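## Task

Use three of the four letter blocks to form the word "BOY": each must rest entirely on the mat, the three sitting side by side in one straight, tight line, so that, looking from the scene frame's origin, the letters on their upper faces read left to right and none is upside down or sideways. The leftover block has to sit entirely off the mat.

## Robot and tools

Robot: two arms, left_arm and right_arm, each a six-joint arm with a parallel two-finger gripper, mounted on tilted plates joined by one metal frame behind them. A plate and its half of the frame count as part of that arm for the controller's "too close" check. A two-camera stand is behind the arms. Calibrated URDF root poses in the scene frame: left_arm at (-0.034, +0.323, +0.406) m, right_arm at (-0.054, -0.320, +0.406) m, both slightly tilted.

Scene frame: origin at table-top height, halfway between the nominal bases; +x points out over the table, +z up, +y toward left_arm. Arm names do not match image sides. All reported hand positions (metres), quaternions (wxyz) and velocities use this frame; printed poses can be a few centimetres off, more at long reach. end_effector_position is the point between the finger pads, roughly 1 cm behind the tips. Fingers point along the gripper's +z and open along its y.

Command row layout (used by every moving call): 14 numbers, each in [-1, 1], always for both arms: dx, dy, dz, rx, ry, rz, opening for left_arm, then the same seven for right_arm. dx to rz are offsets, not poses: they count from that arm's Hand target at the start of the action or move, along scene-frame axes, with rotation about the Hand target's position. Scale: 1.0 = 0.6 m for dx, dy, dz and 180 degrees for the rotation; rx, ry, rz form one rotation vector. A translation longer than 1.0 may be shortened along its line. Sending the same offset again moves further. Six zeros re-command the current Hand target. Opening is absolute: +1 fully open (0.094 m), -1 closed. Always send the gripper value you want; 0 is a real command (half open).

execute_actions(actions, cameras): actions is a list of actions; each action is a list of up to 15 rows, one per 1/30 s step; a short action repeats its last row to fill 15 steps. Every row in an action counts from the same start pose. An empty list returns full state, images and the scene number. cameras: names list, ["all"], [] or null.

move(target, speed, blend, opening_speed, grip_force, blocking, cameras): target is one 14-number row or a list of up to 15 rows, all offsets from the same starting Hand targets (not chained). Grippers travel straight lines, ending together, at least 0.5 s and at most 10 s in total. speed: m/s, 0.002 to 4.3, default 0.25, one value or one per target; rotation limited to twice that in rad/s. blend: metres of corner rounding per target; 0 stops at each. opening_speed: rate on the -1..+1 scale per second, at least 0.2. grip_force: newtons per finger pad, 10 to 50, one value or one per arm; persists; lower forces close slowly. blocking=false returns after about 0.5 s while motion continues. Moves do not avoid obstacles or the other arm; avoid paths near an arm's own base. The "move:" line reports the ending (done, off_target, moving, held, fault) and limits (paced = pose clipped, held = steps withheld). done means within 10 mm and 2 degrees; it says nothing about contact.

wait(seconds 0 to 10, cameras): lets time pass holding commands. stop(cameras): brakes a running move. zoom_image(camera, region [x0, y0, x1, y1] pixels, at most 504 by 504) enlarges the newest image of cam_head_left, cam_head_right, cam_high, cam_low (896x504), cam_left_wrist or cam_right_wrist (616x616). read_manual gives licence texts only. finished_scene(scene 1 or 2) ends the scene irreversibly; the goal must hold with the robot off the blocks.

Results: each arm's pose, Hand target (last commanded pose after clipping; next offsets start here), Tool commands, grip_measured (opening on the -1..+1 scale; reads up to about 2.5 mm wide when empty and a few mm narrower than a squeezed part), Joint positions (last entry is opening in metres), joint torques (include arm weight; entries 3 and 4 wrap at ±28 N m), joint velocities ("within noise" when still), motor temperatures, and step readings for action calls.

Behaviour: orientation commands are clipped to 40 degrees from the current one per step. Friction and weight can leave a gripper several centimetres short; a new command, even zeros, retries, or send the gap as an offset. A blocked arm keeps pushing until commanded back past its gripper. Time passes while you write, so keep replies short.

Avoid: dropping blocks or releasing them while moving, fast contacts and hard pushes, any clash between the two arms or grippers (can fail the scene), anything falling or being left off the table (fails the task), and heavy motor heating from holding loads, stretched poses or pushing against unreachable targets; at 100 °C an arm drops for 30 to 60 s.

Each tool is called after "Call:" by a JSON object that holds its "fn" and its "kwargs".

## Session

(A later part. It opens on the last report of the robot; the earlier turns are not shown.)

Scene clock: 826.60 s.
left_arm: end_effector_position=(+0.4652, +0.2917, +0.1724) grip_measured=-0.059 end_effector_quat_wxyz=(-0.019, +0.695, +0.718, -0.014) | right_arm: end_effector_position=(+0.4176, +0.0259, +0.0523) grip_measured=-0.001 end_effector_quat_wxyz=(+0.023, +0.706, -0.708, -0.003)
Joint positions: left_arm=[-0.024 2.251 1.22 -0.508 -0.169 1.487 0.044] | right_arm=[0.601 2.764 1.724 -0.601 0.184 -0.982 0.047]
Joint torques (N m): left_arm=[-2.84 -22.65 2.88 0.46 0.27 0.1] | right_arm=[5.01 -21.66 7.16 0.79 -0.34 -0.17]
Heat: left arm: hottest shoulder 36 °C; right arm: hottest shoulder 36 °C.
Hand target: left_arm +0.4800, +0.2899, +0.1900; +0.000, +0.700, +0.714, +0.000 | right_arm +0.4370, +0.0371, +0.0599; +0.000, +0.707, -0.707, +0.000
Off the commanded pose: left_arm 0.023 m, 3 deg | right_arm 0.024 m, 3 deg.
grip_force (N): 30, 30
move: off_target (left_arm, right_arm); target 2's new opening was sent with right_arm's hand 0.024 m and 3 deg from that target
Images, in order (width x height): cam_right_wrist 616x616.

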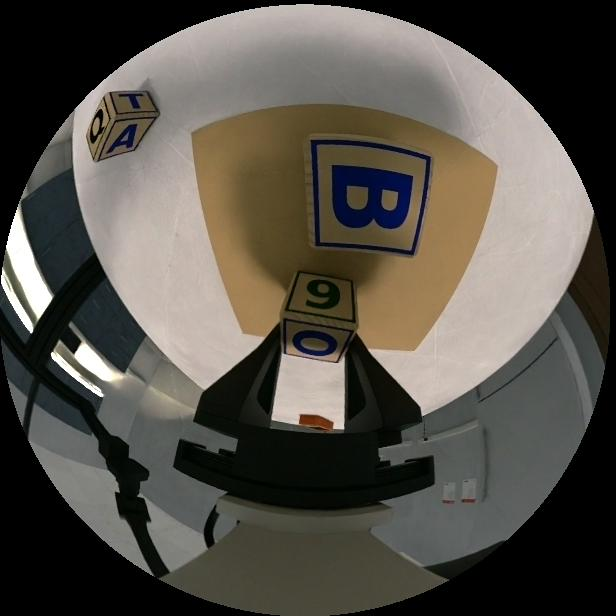

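Call:
{"fn": "move", "kwargs": {"target": [[0, 0, 0, 0, 0, 0, -0.35, 0, 0, 0.0333, 0, 0, 0, -0.35], [0, 0, 0, 0, 0, 0, -0.35, 0.02, 0.072, 0.0233, 0, 0, 0, -0.35]], "speed": [0.08, 0.08], "cameras": ["cam_right_wrist", "cam_low"]}}

Call:
{"fn": "zoom_image", "kwargs": {"camera": "cam_low", "region": [520, 300, 640, 370]}}

Scene clock: 861.43 s.
left_arm: end_effector_position=(+0.4652, +0.2917, +0.1724) grip_measured=-0.059 end_effector_quat_wxyz=(-0.019, +0.695, +0.718, -0.014) | right_arm: end_effector_position=(+0.4353, +0.0495, +0.0703) grip_measured=-0.002 end_effector_quat_wxyz=(+0.010, +0.708, -0.706, -0.001)
Joint positions: left_arm=[-0.024 2.251 1.22 -0.508 -0.169 1.487 0.044] | right_arm=[0.623 2.761 1.791 -0.649 0.183 -0.97 0.047]
Joint torques (N m): left_arm=[-2.84 -22.65 2.89 0.47 0.27 0.1] | right_arm=[4.19 -21.6 5.16 0.53 -0.24 -0.07]
Heat: left arm: hottest shoulder 36 °C; right arm: hottest shoulder 38 °C.
Hand target: left_arm +0.4800, +0.2899, +0.1900; +0.000, +0.700, +0.714, +0.000 | right_arm +0.4406, +0.0468, +0.0717; +0.007, +0.706, -0.709, +0.000 (not the last commanded pose)
Off the commanded pose: left_arm 0.023 m, 3 deg | right_arm 0.034 m, 1 deg.
grip_force (N): 30, 30
move: held (right_arm; a check stopped the path), off_target (left_arm); path passed 1 of 2 targets; limits=held
pose unreachable (right arm): on one or more control steps of this call, first in action 0 (counted from 0), this arm could not follow its commanded pose, so it was not sent that pose on those steps. It may still have moved: this result reports where it is.
cause: moving toward the commanded pose would bring a part of the arm too close to another arm (this arm's wrist (the part past joint 4) and the left arm's wrist camera, 33 mm apart when this arm was first held).
Images, in order (width x height): cam_low 896x504, cam_right_wrist 616x616.

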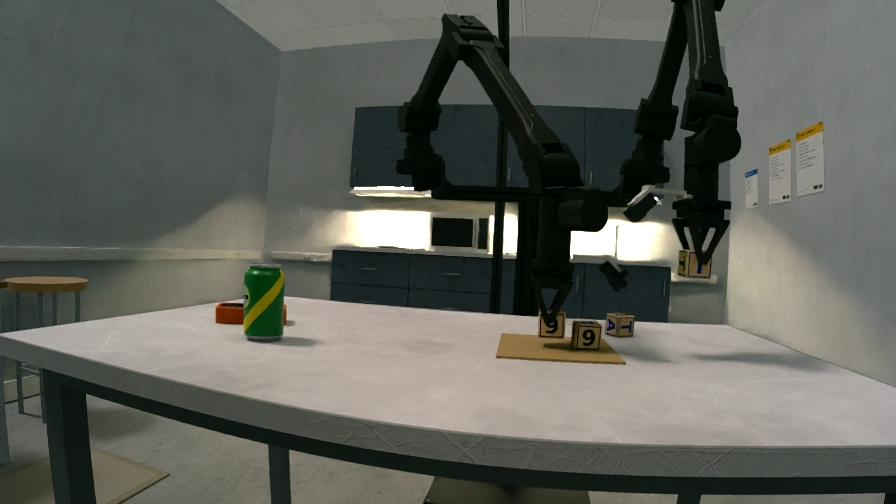

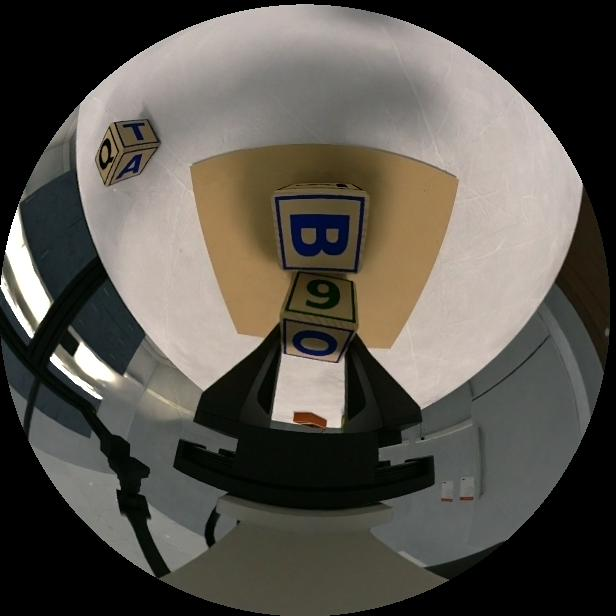

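Scaled by 4.200 from the camera's 896x504 image, which has a finer 1280x720 frame.

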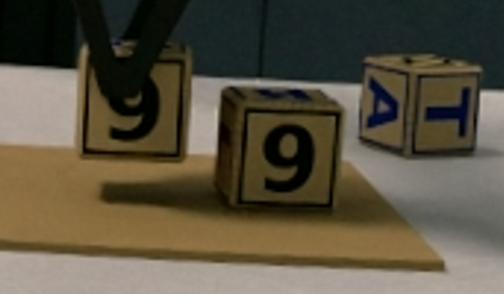

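Call:
{"fn": "move", "kwargs": {"target": [-0.05, 0.15, 0.1, 0, 0, 0, -0.35, 0.0003, 0.0, -0.005, 0, 0, 0, -0.35], "speed": 0.25, "cameras": ["cam_right_wrist"]}}

Call:
{"fn": "zoom_image", "kwargs": {"camera": "cam_right_wrist", "region": [250, 170, 390, 380]}}

Scene clock: 881.87 s.
left_arm: end_effector_position=(+0.4459, +0.3802, +0.2392) grip_measured=-0.059 end_effector_quat_wxyz=(-0.006, +0.694, +0.720, -0.004) | right_arm: end_effector_position=(+0.4353, +0.0495, +0.0703) grip_measured=-0.002 end_effector_quat_wxyz=(+0.010, +0.708, -0.706, -0.001)
Joint positions: left_arm=[0.134 2.028 1.089 -0.541 -0.154 1.649 0.044] | right_arm=[0.623 2.761 1.791 -0.649 0.183 -0.97 0.047]
Joint torques (N m): left_arm=[-2.14 -20.13 3.48 -0.46 0.27 0.06] | right_arm=[4.31 -21.6 5.71 0.59 -0.21 -0.09]
Heat: left arm: hottest shoulder 36 °C; right arm: hottest shoulder 37 °C.
Hand target: left_arm +0.4500, +0.3800, +0.2500; +0.000, +0.700, +0.714, +0.000 | right_arm +0.4408, +0.0468, +0.0687; +0.007, +0.706, -0.709, +0.000
Off the commanded pose: left_arm 0.012 m, 1 deg | right_arm 0.006 m, 1 deg.
grip_force (N): 30, 30
move: off_target (left_arm)
Images, in order (width x height): cam_right_wrist 616x616.

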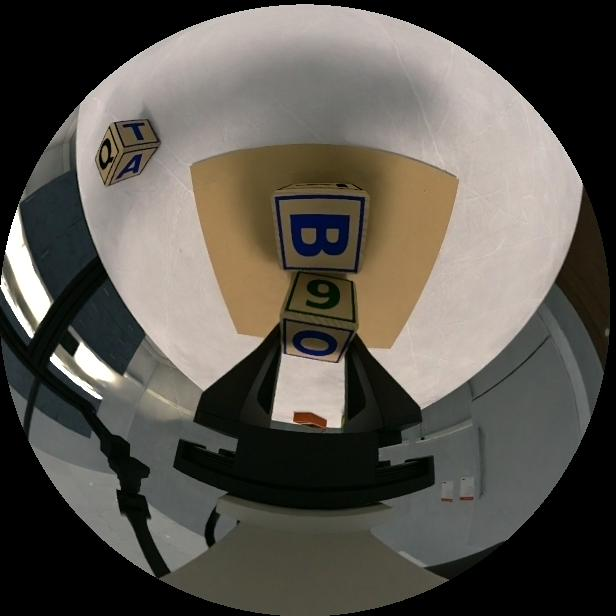

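Scaled by 2.400 from the camera's 616x616 image, which has a finer 880x880 frame.

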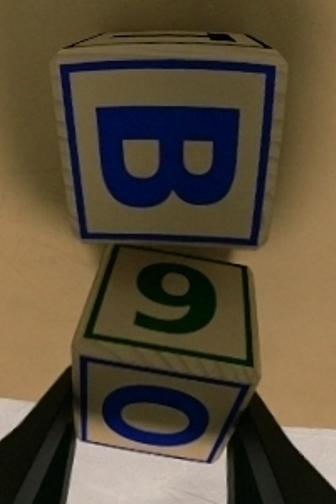

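Call:
{"fn": "move", "kwargs": {"target": [0, 0, 0, 0, 0, 0, -0.35, 0.0, 0.0433, -0.015, 0, 0, 0.006, -0.35], "speed": 0.06, "cameras": ["cam_right_wrist", "cam_low"]}}

Call:
{"fn": "zoom_image", "kwargs": {"camera": "cam_right_wrist", "region": [250, 190, 390, 380]}}

Call:
{"fn": "zoom_image", "kwargs": {"camera": "cam_low", "region": [530, 305, 630, 365]}}

Scene clock: 908.87 s.
left_arm: end_effector_position=(+0.4459, +0.3802, +0.2392) grip_measured=-0.059 end_effector_quat_wxyz=(-0.006, +0.695, +0.719, -0.004) | right_arm: end_effector_position=(+0.4338, +0.0578, +0.0535) grip_measured=-0.002 end_effector_quat_wxyz=(+0.016, +0.712, -0.702, -0.002)
Joint positions: left_arm=[0.134 2.028 1.089 -0.541 -0.154 1.649 0.044] | right_arm=[0.63 2.814 1.852 -0.672 0.183 -0.97 0.047]
Joint torques (N m): left_arm=[-2.2 -20.13 3.48 -0.46 0.27 0.1] | right_arm=[6.53 -21.77 8.18 -0.16 -0.3 0.03]
Heat: left arm: hottest shoulder 36 °C; right arm: hottest shoulder 36 °C.
Hand target: left_arm +0.4500, +0.3800, +0.2500; +0.000, +0.700, +0.714, +0.000 | right_arm +0.4407, +0.0728, +0.0596; +0.007, +0.712, -0.702, +0.000
Off the commanded pose: left_arm 0.012 m, 1 deg | right_arm 0.018 m, 1 deg.
grip_force (N): 30, 30
move: off_target (left_arm, right_arm)
Images, in order (width x height): cam_low 896x504, cam_right_wrist 616x616.

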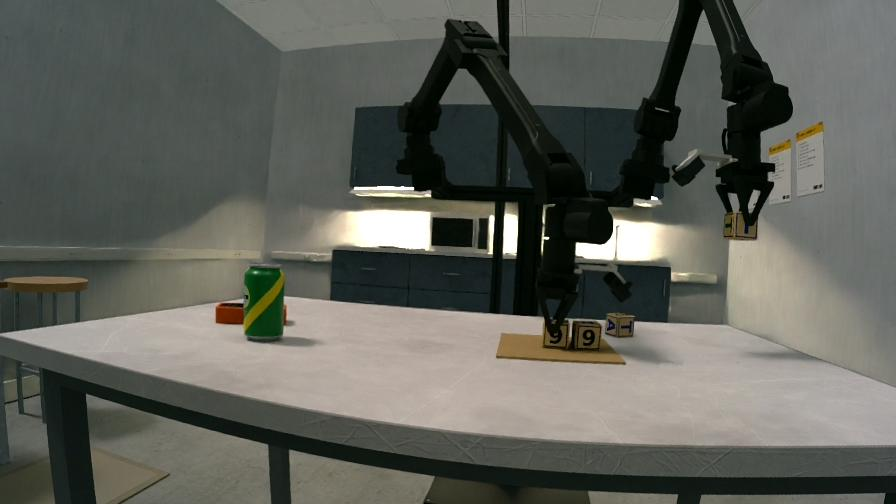

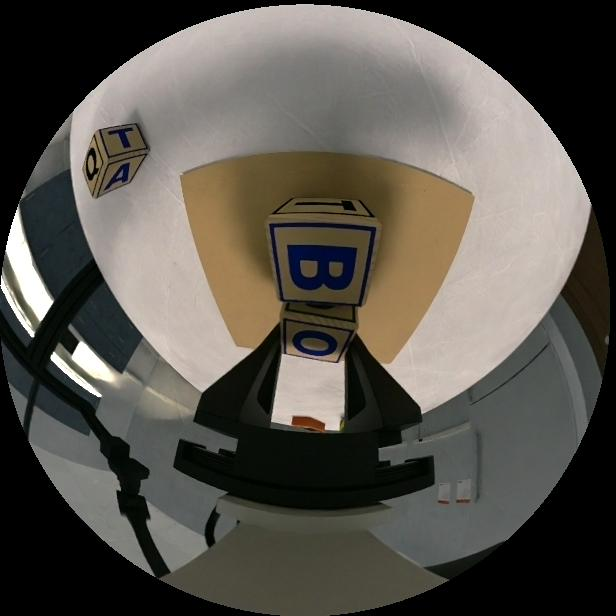

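Scaled by 2.653 from the camera's 616x616 image, which has a finer 880x880 frame.

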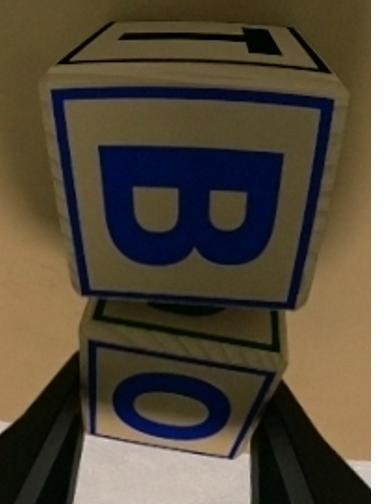

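Scaled by 5.040 from the camera's 896x504 image, which has a finer 1280x720 frame.

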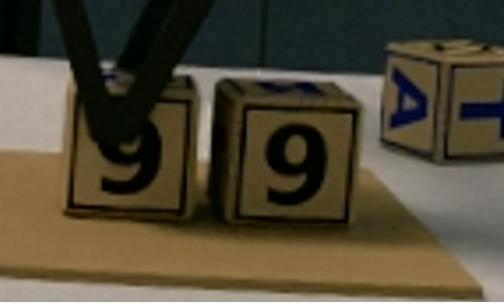

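Call:
{"fn": "execute_actions", "kwargs": {"actions": [], "cameras": ["cam_head_left", "cam_high", "cam_right_wrist"]}}

Call:
{"fn": "zoom_image", "kwargs": {"camera": "cam_head_left", "region": [375, 265, 465, 345]}}

Call:
{"fn": "zoom_image", "kwargs": {"camera": "cam_high", "region": [430, 240, 540, 350]}}

Call:
{"fn": "zoom_image", "kwargs": {"camera": "cam_right_wrist", "region": [260, 270, 380, 380]}}

Scene clock: 956.17 s.
left_arm: end_effector_position=(+0.4459, +0.3802, +0.2392) grip_measured=-0.059 end_effector_quat_wxyz=(-0.006, +0.695, +0.719, -0.004) | right_arm: end_effector_position=(+0.4338, +0.0578, +0.0535) grip_measured=-0.002 end_effector_quat_wxyz=(+0.016, +0.712, -0.702, -0.002)
Joint positions: left_arm=[0.134 2.028 1.089 -0.541 -0.154 1.649 0.044] | right_arm=[0.63 2.814 1.852 -0.672 0.183 -0.97 0.047]
Joint velocities: within noise
Joint torques (N m): left_arm=[-2.14 -20.13 3.48 -0.44 0.27 0.1] | right_arm=[6.24 -21.48 8.31 0.02 -0.31 0.02]
Motor temperatures (°C): left_arm=[29 36 31 27 29 25 29] | right_arm=[29 36 31 27 28 27 29]
Heat: left arm: hottest shoulder 36 °C; right arm: hottest shoulder 36 °C.
Hand target: left_arm +0.4500, +0.3800, +0.2500; +0.000, +0.700, +0.714, +0.000 | right_arm +0.4407, +0.0728, +0.0596; +0.007, +0.712, -0.702, +0.000
Tool commands: left_gripper/opening=-0.35 right_gripper/opening=-0.35
Off the commanded pose: left_arm 0.012 m, 1 deg | right_arm 0.018 m, 1 deg.
grip_force (N): 30, 30
Images, in order (width x height): cam_head_left 896x504, cam_high 896x504, cam_right_wrist 616x616.

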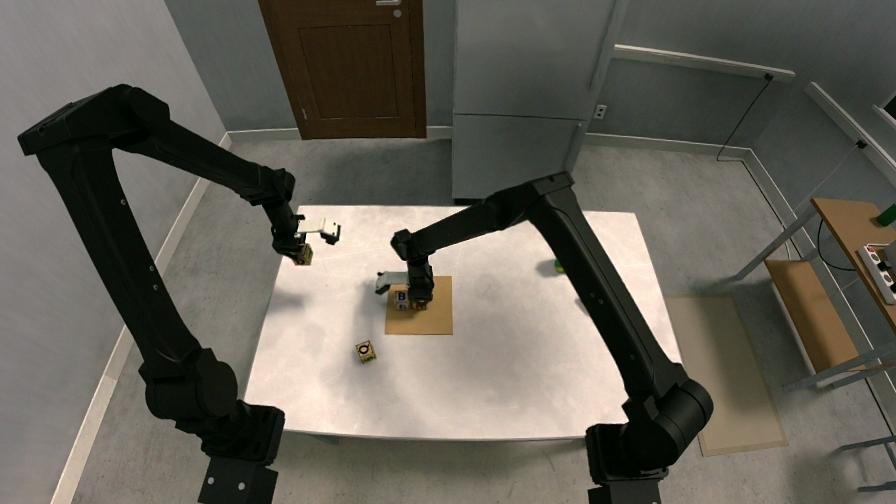

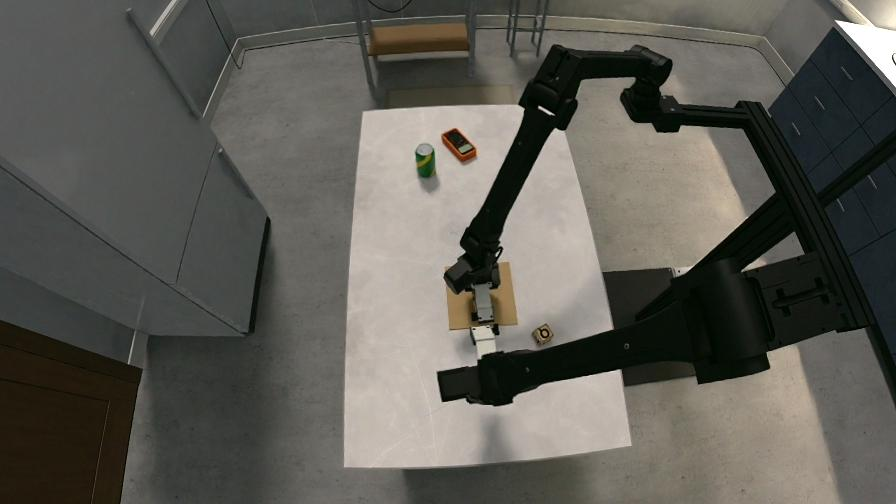

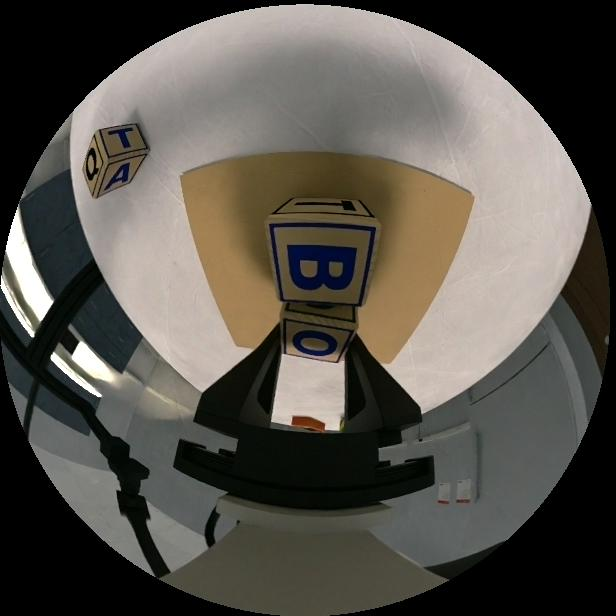

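Scaled by 5.600 from the camera's 896x504 image, which has a finer 1280x720 frame.

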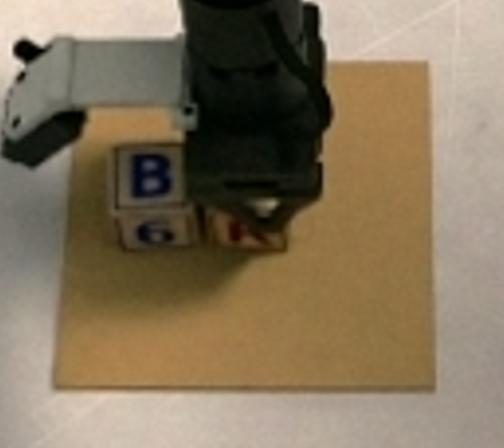

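Scaled by 4.582 from the camera's 896x504 image, which has a finer 1280x720 frame.

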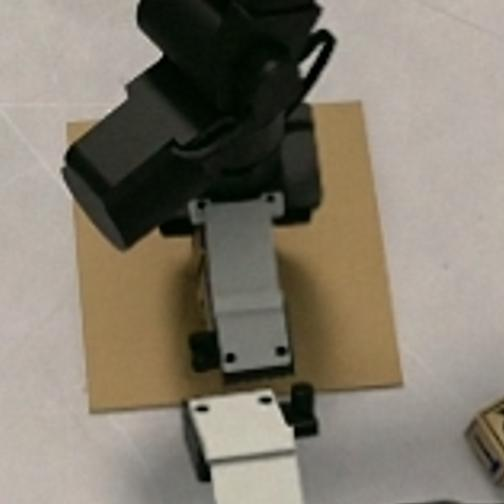

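Scaled by 4.200 from the camera's 616x616 image, which has a finer 880x880 frame.

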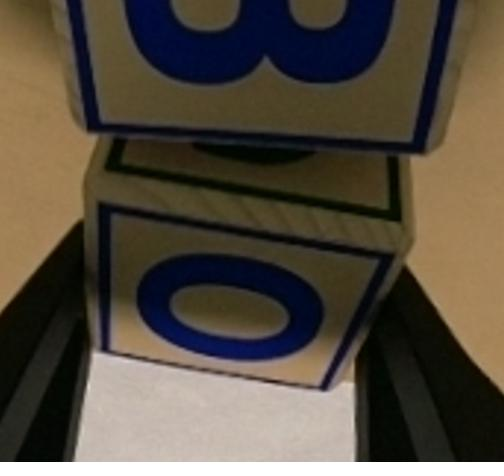

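Call:
{"fn": "move", "kwargs": {"target": [0, 0, 0, 0, 0, 0, -0.35, 0.0, 0.018, 0.005, 0, 0, 0.028, -0.35], "speed": 0.06, "cameras": ["cam_right_wrist"]}}

Call:
{"fn": "zoom_image", "kwargs": {"camera": "cam_right_wrist", "region": [260, 270, 380, 380]}}

Scene clock: 996.83 s.
left_arm: end_effector_position=(+0.4459, +0.3802, +0.2392) grip_measured=-0.059 end_effector_quat_wxyz=(-0.006, +0.695, +0.719, -0.004) | right_arm: end_effector_position=(+0.4343, +0.0676, +0.0564) grip_measured=-0.002 end_effector_quat_wxyz=(+0.017, +0.734, -0.679, -0.002)
Joint positions: left_arm=[0.134 2.028 1.089 -0.541 -0.154 1.649 0.044] | right_arm=[0.644 2.822 1.879 -0.694 0.183 -1.021 0.047]
Joint torques (N m): left_arm=[-2.14 -20.13 3.49 -0.44 0.27 0.1] | right_arm=[6.12 -21.77 8.55 -0.18 -0.25 -0.16]
Heat: left arm: hottest shoulder 36 °C; right arm: hottest shoulder 36 °C.
Hand target: left_arm +0.4500, +0.3800, +0.2500; +0.000, +0.700, +0.714, +0.000 | right_arm +0.4408, +0.0836, +0.0627; +0.007, +0.742, -0.670, +0.000
Off the commanded pose: left_arm 0.012 m, 1 deg | right_arm 0.018 m, 2 deg.
grip_force (N): 30, 30
move: off_target (left_arm, right_arm)
Images, in order (width x height): cam_right_wrist 616x616.

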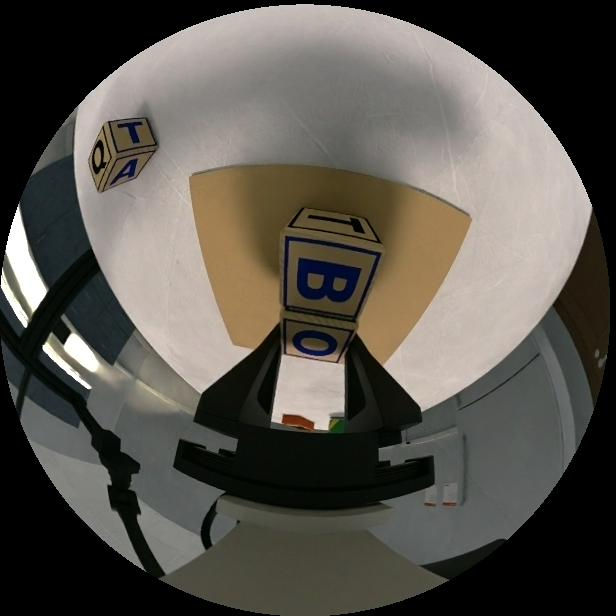

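Scaled by 4.200 from the camera's 616x616 image, which has a finer 880x880 frame.

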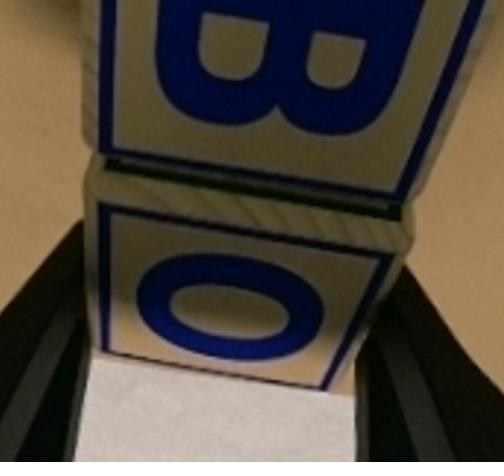

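Call:
{"fn": "move", "kwargs": {"target": [0, 0, 0, 0, 0, 0, -0.35, 0.0, 0.0125, 0, 0, 0, 0, -0.35], "speed": 0.04, "cameras": ["cam_right_wrist", "cam_low"]}}

Call:
{"fn": "zoom_image", "kwargs": {"camera": "cam_right_wrist", "region": [260, 270, 380, 380]}}

Call:
{"fn": "zoom_image", "kwargs": {"camera": "cam_low", "region": [530, 305, 630, 365]}}

Scene clock: 1012.90 s.
left_arm: end_effector_position=(+0.4459, +0.3802, +0.2392) grip_measured=-0.059 end_effector_quat_wxyz=(-0.006, +0.695, +0.719, -0.004) | right_arm: end_effector_position=(+0.4343, +0.0747, +0.0562) grip_measured=-0.002 end_effector_quat_wxyz=(+0.017, +0.737, -0.675, -0.002)
Joint positions: left_arm=[0.134 2.028 1.089 -0.541 -0.154 1.649 0.044] | right_arm=[0.653 2.833 1.903 -0.709 0.183 -1.022 0.047]
Joint torques (N m): left_arm=[-2.14 -20.13 3.48 -0.44 0.27 0.09] | right_arm=[6.77 -22.24 8.73 -0.14 -0.3 -0.11]
Heat: left arm: hottest shoulder 36 °C; right arm: hottest shoulder 37 °C.
Hand target: left_arm +0.4500, +0.3800, +0.2500; +0.000, +0.700, +0.714, +0.000 | right_arm +0.4409, +0.0911, +0.0628; +0.007, +0.742, -0.670, +0.000
Off the commanded pose: left_arm 0.012 m, 1 deg | right_arm 0.019 m, 1 deg.
grip_force (N): 30, 30
move: off_target (left_arm, right_arm)
Images, in order (width x height): cam_low 896x504, cam_right_wrist 616x616.

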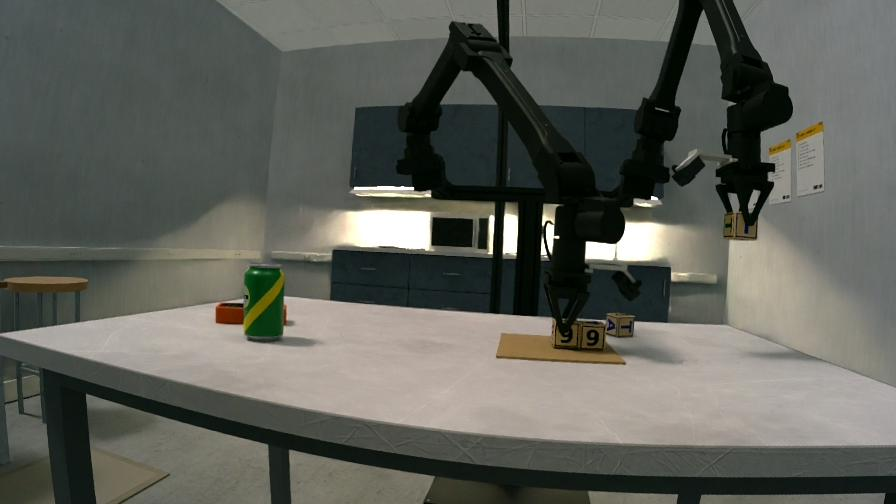

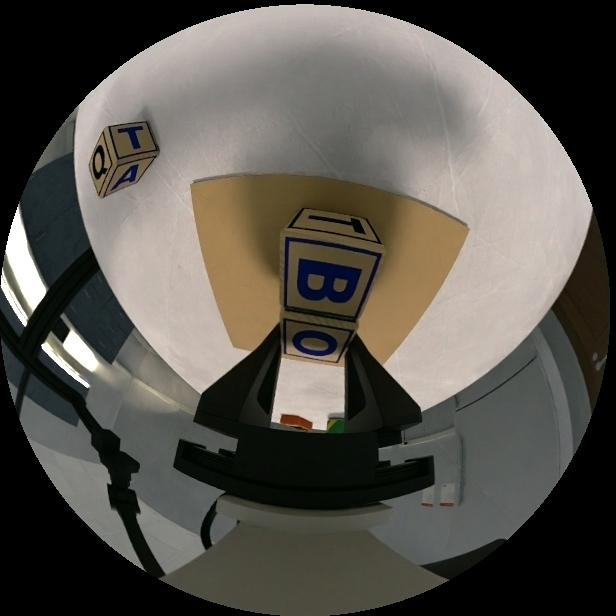

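Scaled by 4.200 from the camera's 616x616 image, which has a finer 880x880 frame.

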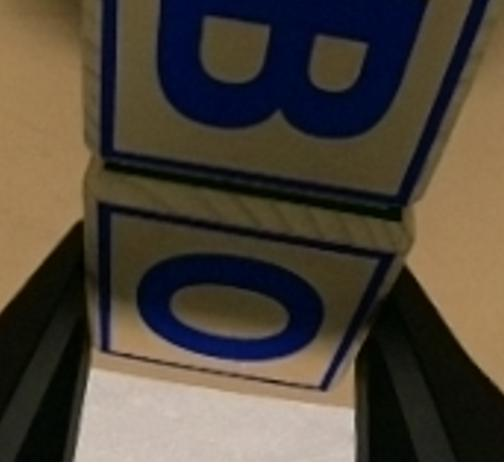

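Scaled by 5.040 from the camera's 896x504 image, which has a finer 1280x720 frame.

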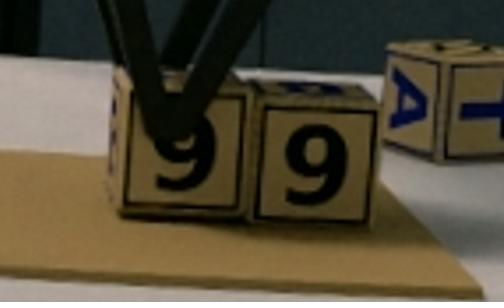

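Call:
{"fn": "move", "kwargs": {"target": [[0, 0, 0, 0, 0, 0, -0.35, 0, -0.003, -0.006, 0, 0, 0, -0.35], [0, 0, 0, 0, 0, 0, -0.35, 0, -0.003, -0.006, 0, 0, 0, 0.5], [0, 0, 0, 0, 0, 0, -0.35, 0, -0.003, 0.16, 0, 0, 0, 0.5], [-0.03, -0.6333, -0.1917, 0, 0, 0, -0.35, -0.3682, -0.5852, 0.3953, 0, 0, 0, 0.5]], "speed": [0.04, 0.05, 0.1, 0.3], "opening_speed": 0.8, "cameras": ["cam_low", "cam_left_wrist", "cam_head_left"]}}

Call:
{"fn": "zoom_image", "kwargs": {"camera": "cam_left_wrist", "region": [240, 200, 400, 380]}}

Call:
{"fn": "zoom_image", "kwargs": {"camera": "cam_low", "region": [510, 290, 630, 365]}}

Scene clock: 1053.40 s.
left_arm: end_effector_position=(+0.4192, +0.0050, +0.1325) grip_measured=-0.059 end_effector_quat_wxyz=(-0.007, +0.708, +0.706, -0.003) | right_arm: end_effector_position=(+0.2192, -0.2568, +0.2965) grip_measured=+0.498 end_effector_quat_wxyz=(+0.009, +0.742, -0.670, +0.001)
Joint positions: left_arm=[-0.549 2.515 1.459 -0.545 -0.179 0.993 0.044] | right_arm=[0.305 1.676 0.509 -0.388 0.191 -1.394 0.07]
Joint torques (N m): left_arm=[-2.73 -21.13 5.94 -0.39 0.03 -0.2] | right_arm=[1.85 -10.34 2.93 0.05 -0.44 -0.17]
Heat: left arm: hottest shoulder 36 °C; right arm: hottest shoulder 38 °C.
Hand target: left_arm +0.4318, -0.0001, +0.1349; +0.000, +0.701, +0.714, +0.000 | right_arm +0.2198, -0.2599, +0.2999; +0.007, +0.743, -0.670, +0.000
Off the commanded pose: left_arm 0.014 m, 1 deg | right_arm 0.005 m, 0 deg.
grip_force (N): 30, 30
move: off_target (left_arm); target 2's new opening was sent with right_arm's hand 0.018 m and 2 deg from that target
Images, in order (width x height): cam_head_left 896x504, cam_low 896x504, cam_left_wrist 616x616.

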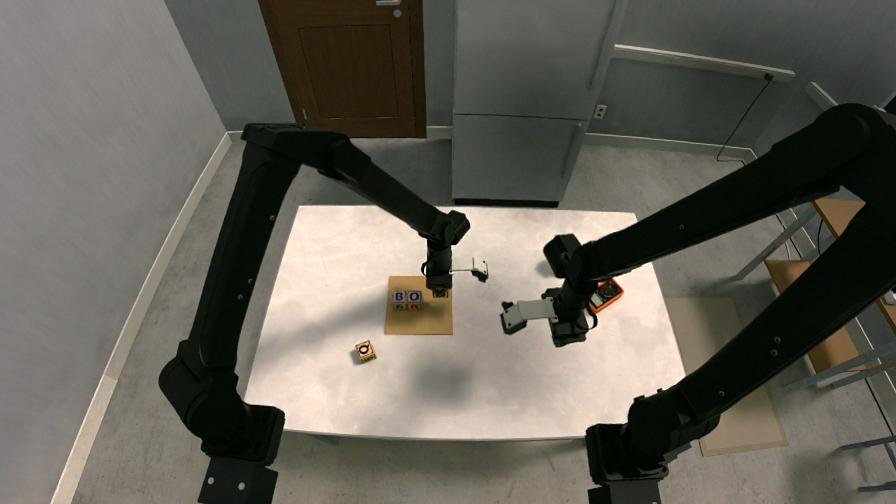

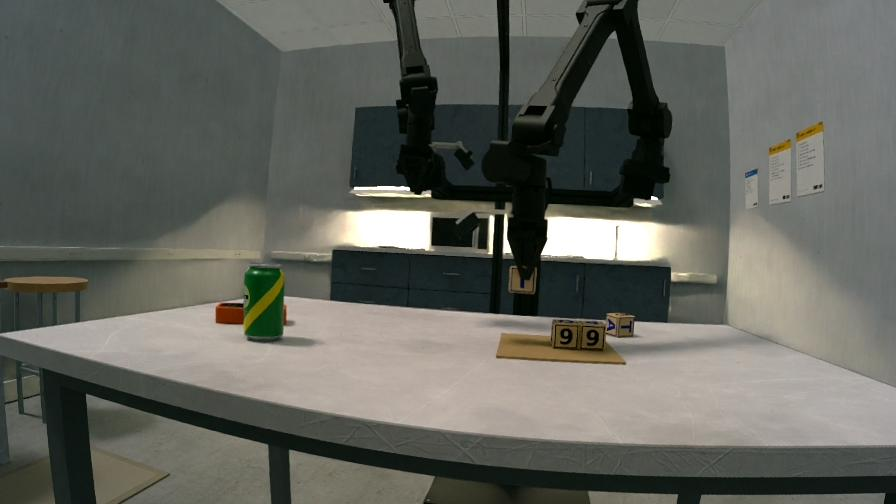

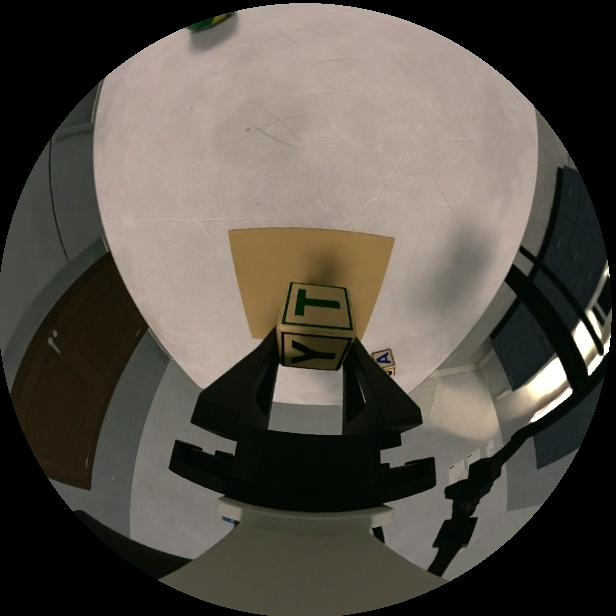

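Scaled by 2.800 from the camera's 616x616 image, which has a finer 880x880 frame.

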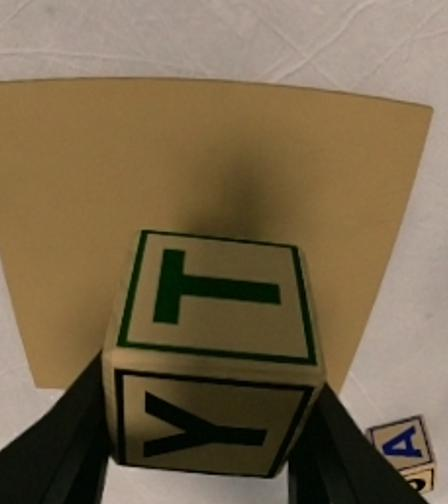

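Scaled by 4.200 from the camera's 896x504 image, which has a finer 1280x720 frame.

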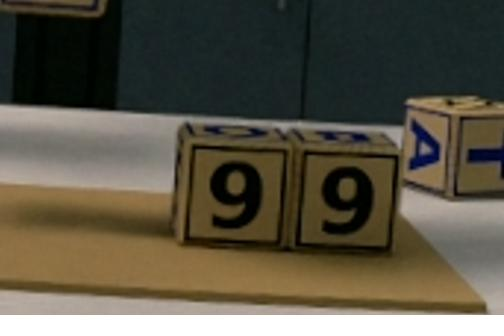

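Call:
{"fn": "move", "kwargs": {"target": [0.0237, 0.0185, -0.1115, 0, 0, 0, -0.35, 0, 0, 0, 0, 0, 0, 0.5], "speed": 0.12, "cameras": ["cam_low", "cam_left_wrist"]}}

Call:
{"fn": "zoom_image", "kwargs": {"camera": "cam_left_wrist", "region": [240, 260, 400, 420]}}

Call:
{"fn": "zoom_image", "kwargs": {"camera": "cam_low", "region": [510, 300, 630, 370]}}

Scene clock: 1073.43 s.
left_arm: end_effector_position=(+0.4284, +0.0182, +0.0649) grip_measured=-0.059 end_effector_quat_wxyz=(-0.018, +0.699, +0.715, -0.006) | right_arm: end_effector_position=(+0.2192, -0.2568, +0.2965) grip_measured=+0.498 end_effector_quat_wxyz=(+0.009, +0.743, -0.670, +0.001)
Joint positions: left_arm=[-0.499 2.669 1.565 -0.511 -0.181 1.014 0.044] | right_arm=[0.305 1.676 0.509 -0.388 0.191 -1.394 0.07]
Joint torques (N m): left_arm=[-2.78 -22.01 5.24 0.55 0.06 0.12] | right_arm=[2.02 -10.58 2.78 0.03 -0.43 -0.2]
Heat: left arm: hottest shoulder 36 °C; right arm: hottest shoulder 36 °C.
Hand target: left_arm +0.4462, +0.0110, +0.0681; +0.000, +0.701, +0.714, +0.000 | right_arm +0.2198, -0.2599, +0.2999; +0.007, +0.742, -0.670, +0.000
Off the commanded pose: left_arm 0.019 m, 2 deg | right_arm 0.005 m, 0 deg.
grip_force (N): 30, 30
move: off_target (left_arm)
Images, in order (width x height): cam_low 896x504, cam_left_wrist 616x616.

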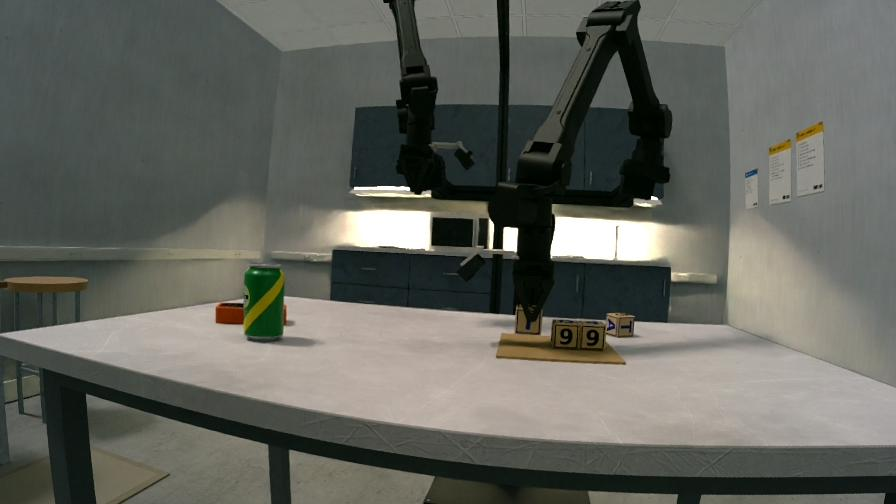

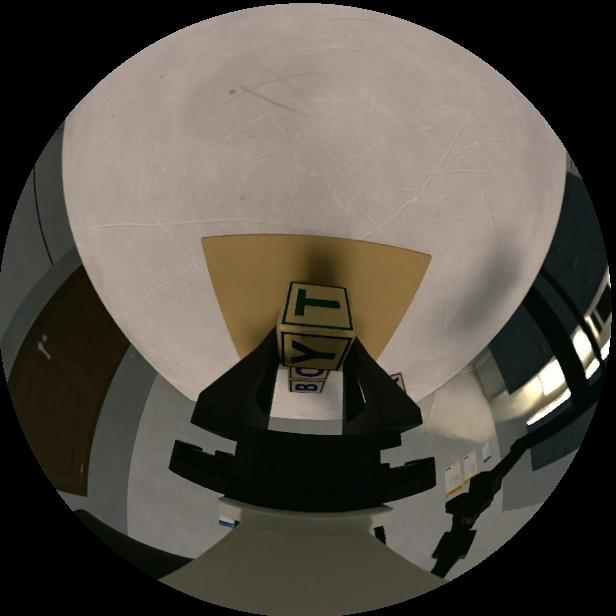

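Scaled by 3.150 from the camera's 616x616 image, which has a finer 880x880 frame.

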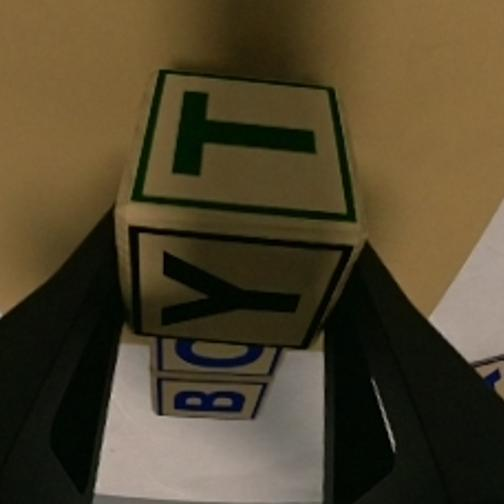

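Scaled by 4.200 from the camera's 896x504 image, which has a finer 1280x720 frame.

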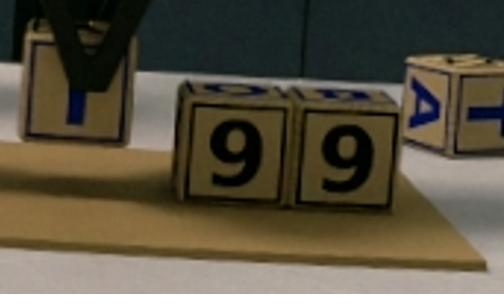

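Call:
{"fn": "move", "kwargs": {"target": [0.008, 0.0025, -0.0275, 0, 0, 0, -0.35, 0, 0, 0, 0, 0, 0, 0.5], "speed": 0.06, "cameras": ["cam_low", "cam_left_wrist"]}}

Call:
{"fn": "zoom_image", "kwargs": {"camera": "cam_left_wrist", "region": [240, 260, 400, 420]}}

Call:
{"fn": "zoom_image", "kwargs": {"camera": "cam_low", "region": [510, 300, 630, 370]}}

Scene clock: 1101.27 s.
left_arm: end_effector_position=(+0.4328, +0.0182, +0.0502) grip_measured=-0.059 end_effector_quat_wxyz=(-0.017, +0.699, +0.714, -0.005) | right_arm: end_effector_position=(+0.2192, -0.2568, +0.2965) grip_measured=+0.498 end_effector_quat_wxyz=(+0.009, +0.743, -0.670, +0.001)
Joint positions: left_arm=[-0.49 2.706 1.6 -0.505 -0.181 1.026 0.044] | right_arm=[0.305 1.676 0.509 -0.388 0.191 -1.394 0.07]
Joint torques (N m): left_arm=[-2.55 -21.25 5.48 0.43 0.05 0.11] | right_arm=[1.9 -10.17 2.91 0.13 -0.39 -0.18]
Heat: left arm: hottest shoulder 36 °C; right arm: hottest shoulder 35 °C.
Hand target: left_arm +0.4507, +0.0125, +0.0516; -0.001, +0.701, +0.714, +0.000 | right_arm +0.2198, -0.2599, +0.2999; +0.007, +0.742, -0.670, +0.000
Off the commanded pose: left_arm 0.019 m, 2 deg | right_arm 0.005 m, 0 deg.
grip_force (N): 30, 30
move: off_target (left_arm)
Images, in order (width x height): cam_low 896x504, cam_left_wrist 616x616.

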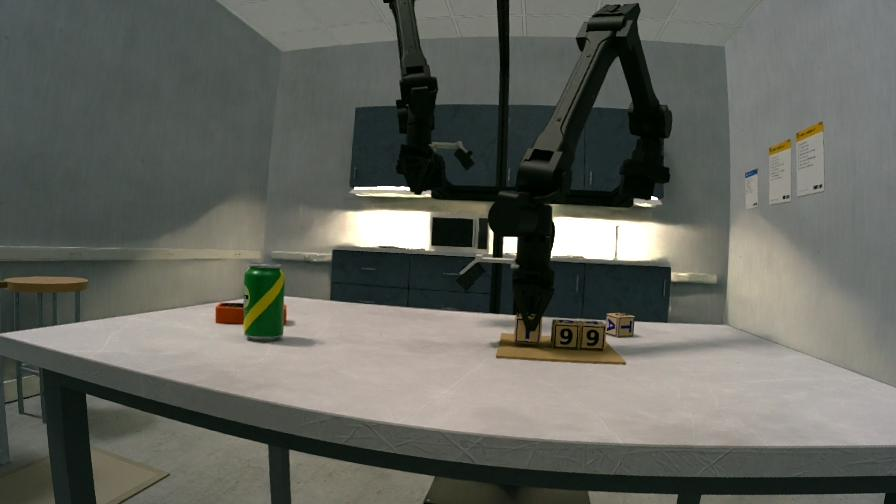

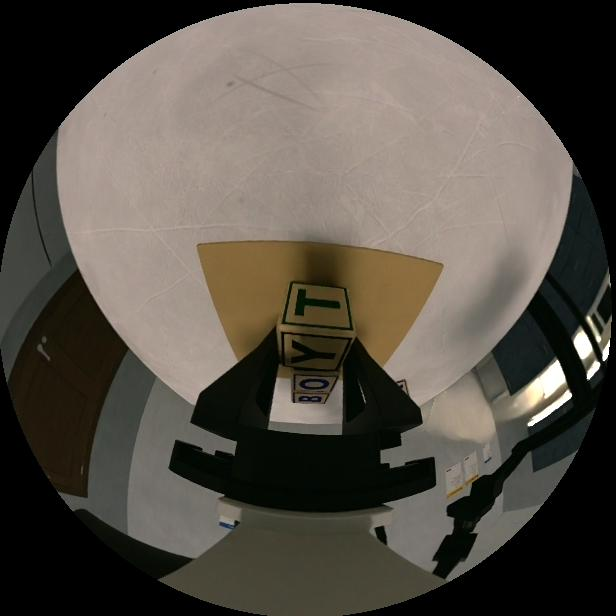

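Scaled by 3.150 from the camera's 616x616 image, which has a finer 880x880 frame.

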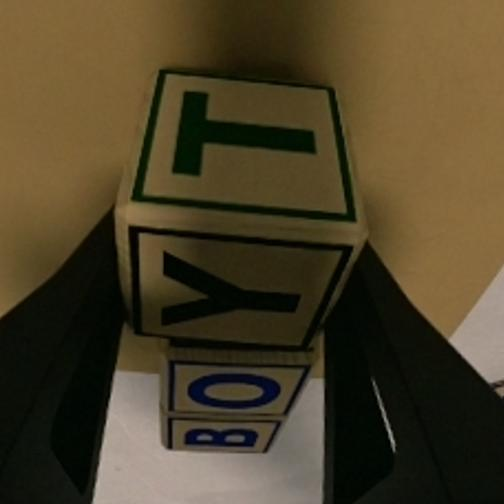

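Scaled by 4.200 from the camera's 896x504 image, which has a finer 1280x720 frame.

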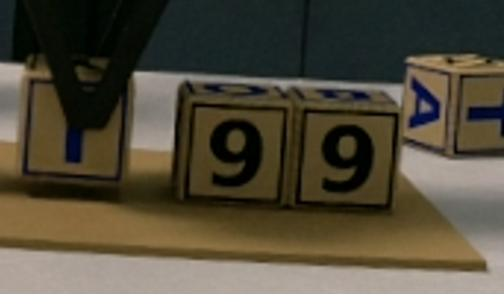

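Call:
{"fn": "move", "kwargs": {"target": [0, 0.012, -0.002, 0, 0, 0, -0.35, 0, 0, 0, 0, 0, 0, 0.5], "speed": 0.04, "cameras": ["cam_low", "cam_left_wrist"]}}

Call:
{"fn": "zoom_image", "kwargs": {"camera": "cam_low", "region": [510, 300, 630, 370]}}

Call:
{"fn": "zoom_image", "kwargs": {"camera": "cam_left_wrist", "region": [240, 260, 400, 420]}}

Scene clock: 1134.77 s.
left_arm: end_effector_position=(+0.4386, +0.0222, +0.0493) grip_measured=-0.059 end_effector_quat_wxyz=(-0.013, +0.699, +0.715, -0.004) | right_arm: end_effector_position=(+0.2192, -0.2568, +0.2965) grip_measured=+0.498 end_effector_quat_wxyz=(+0.009, +0.743, -0.670, +0.001)
Joint positions: left_arm=[-0.479 2.706 1.602 -0.496 -0.181 1.037 0.044] | right_arm=[0.305 1.676 0.509 -0.388 0.191 -1.394 0.07]
Joint torques (N m): left_arm=[-2.78 -21.95 4.44 0.64 0.06 0.08] | right_arm=[2.08 -10.11 2.84 0.05 -0.39 -0.17]
Heat: left arm: hottest shoulder 37 °C; right arm: hottest shoulder 34 °C.
Hand target: left_arm +0.4509, +0.0198, +0.0504; +0.000, +0.700, +0.714, +0.000 | right_arm +0.2198, -0.2599, +0.2999; +0.007, +0.742, -0.670, +0.000
Off the commanded pose: left_arm 0.012 m, 2 deg | right_arm 0.005 m, 0 deg.
grip_force (N): 30, 30
move: off_target (left_arm)
Images, in order (width x height): cam_low 896x504, cam_left_wrist 616x616.

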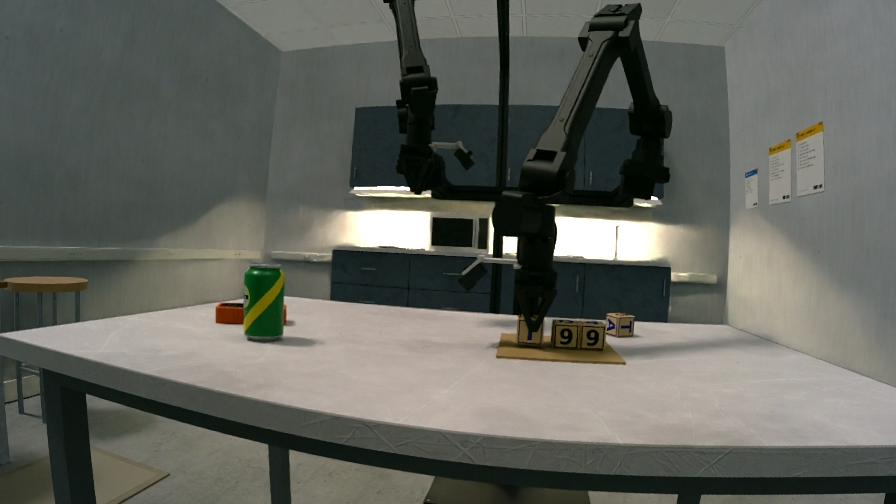

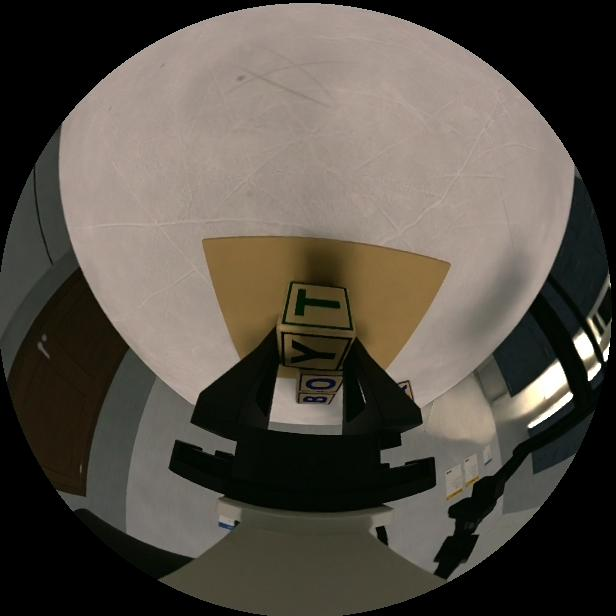

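Scaled by 4.200 from the camera's 896x504 image, which has a finer 1280x720 frame.

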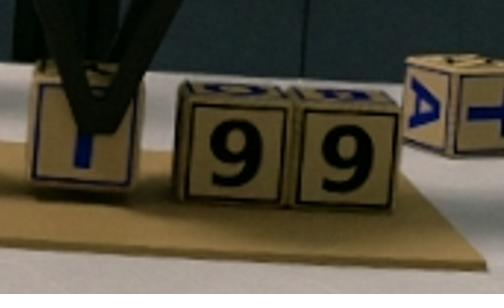

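Scaled by 3.150 from the camera's 616x616 image, which has a finer 880x880 frame.

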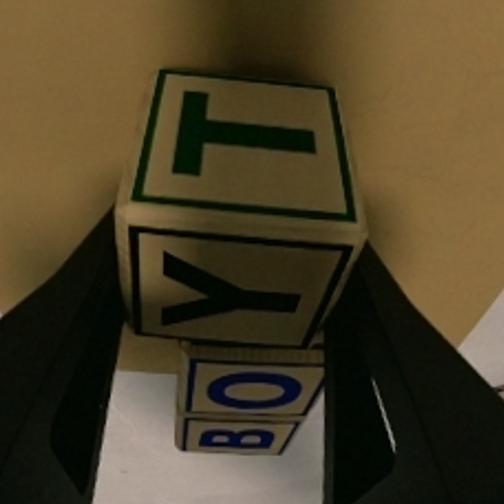

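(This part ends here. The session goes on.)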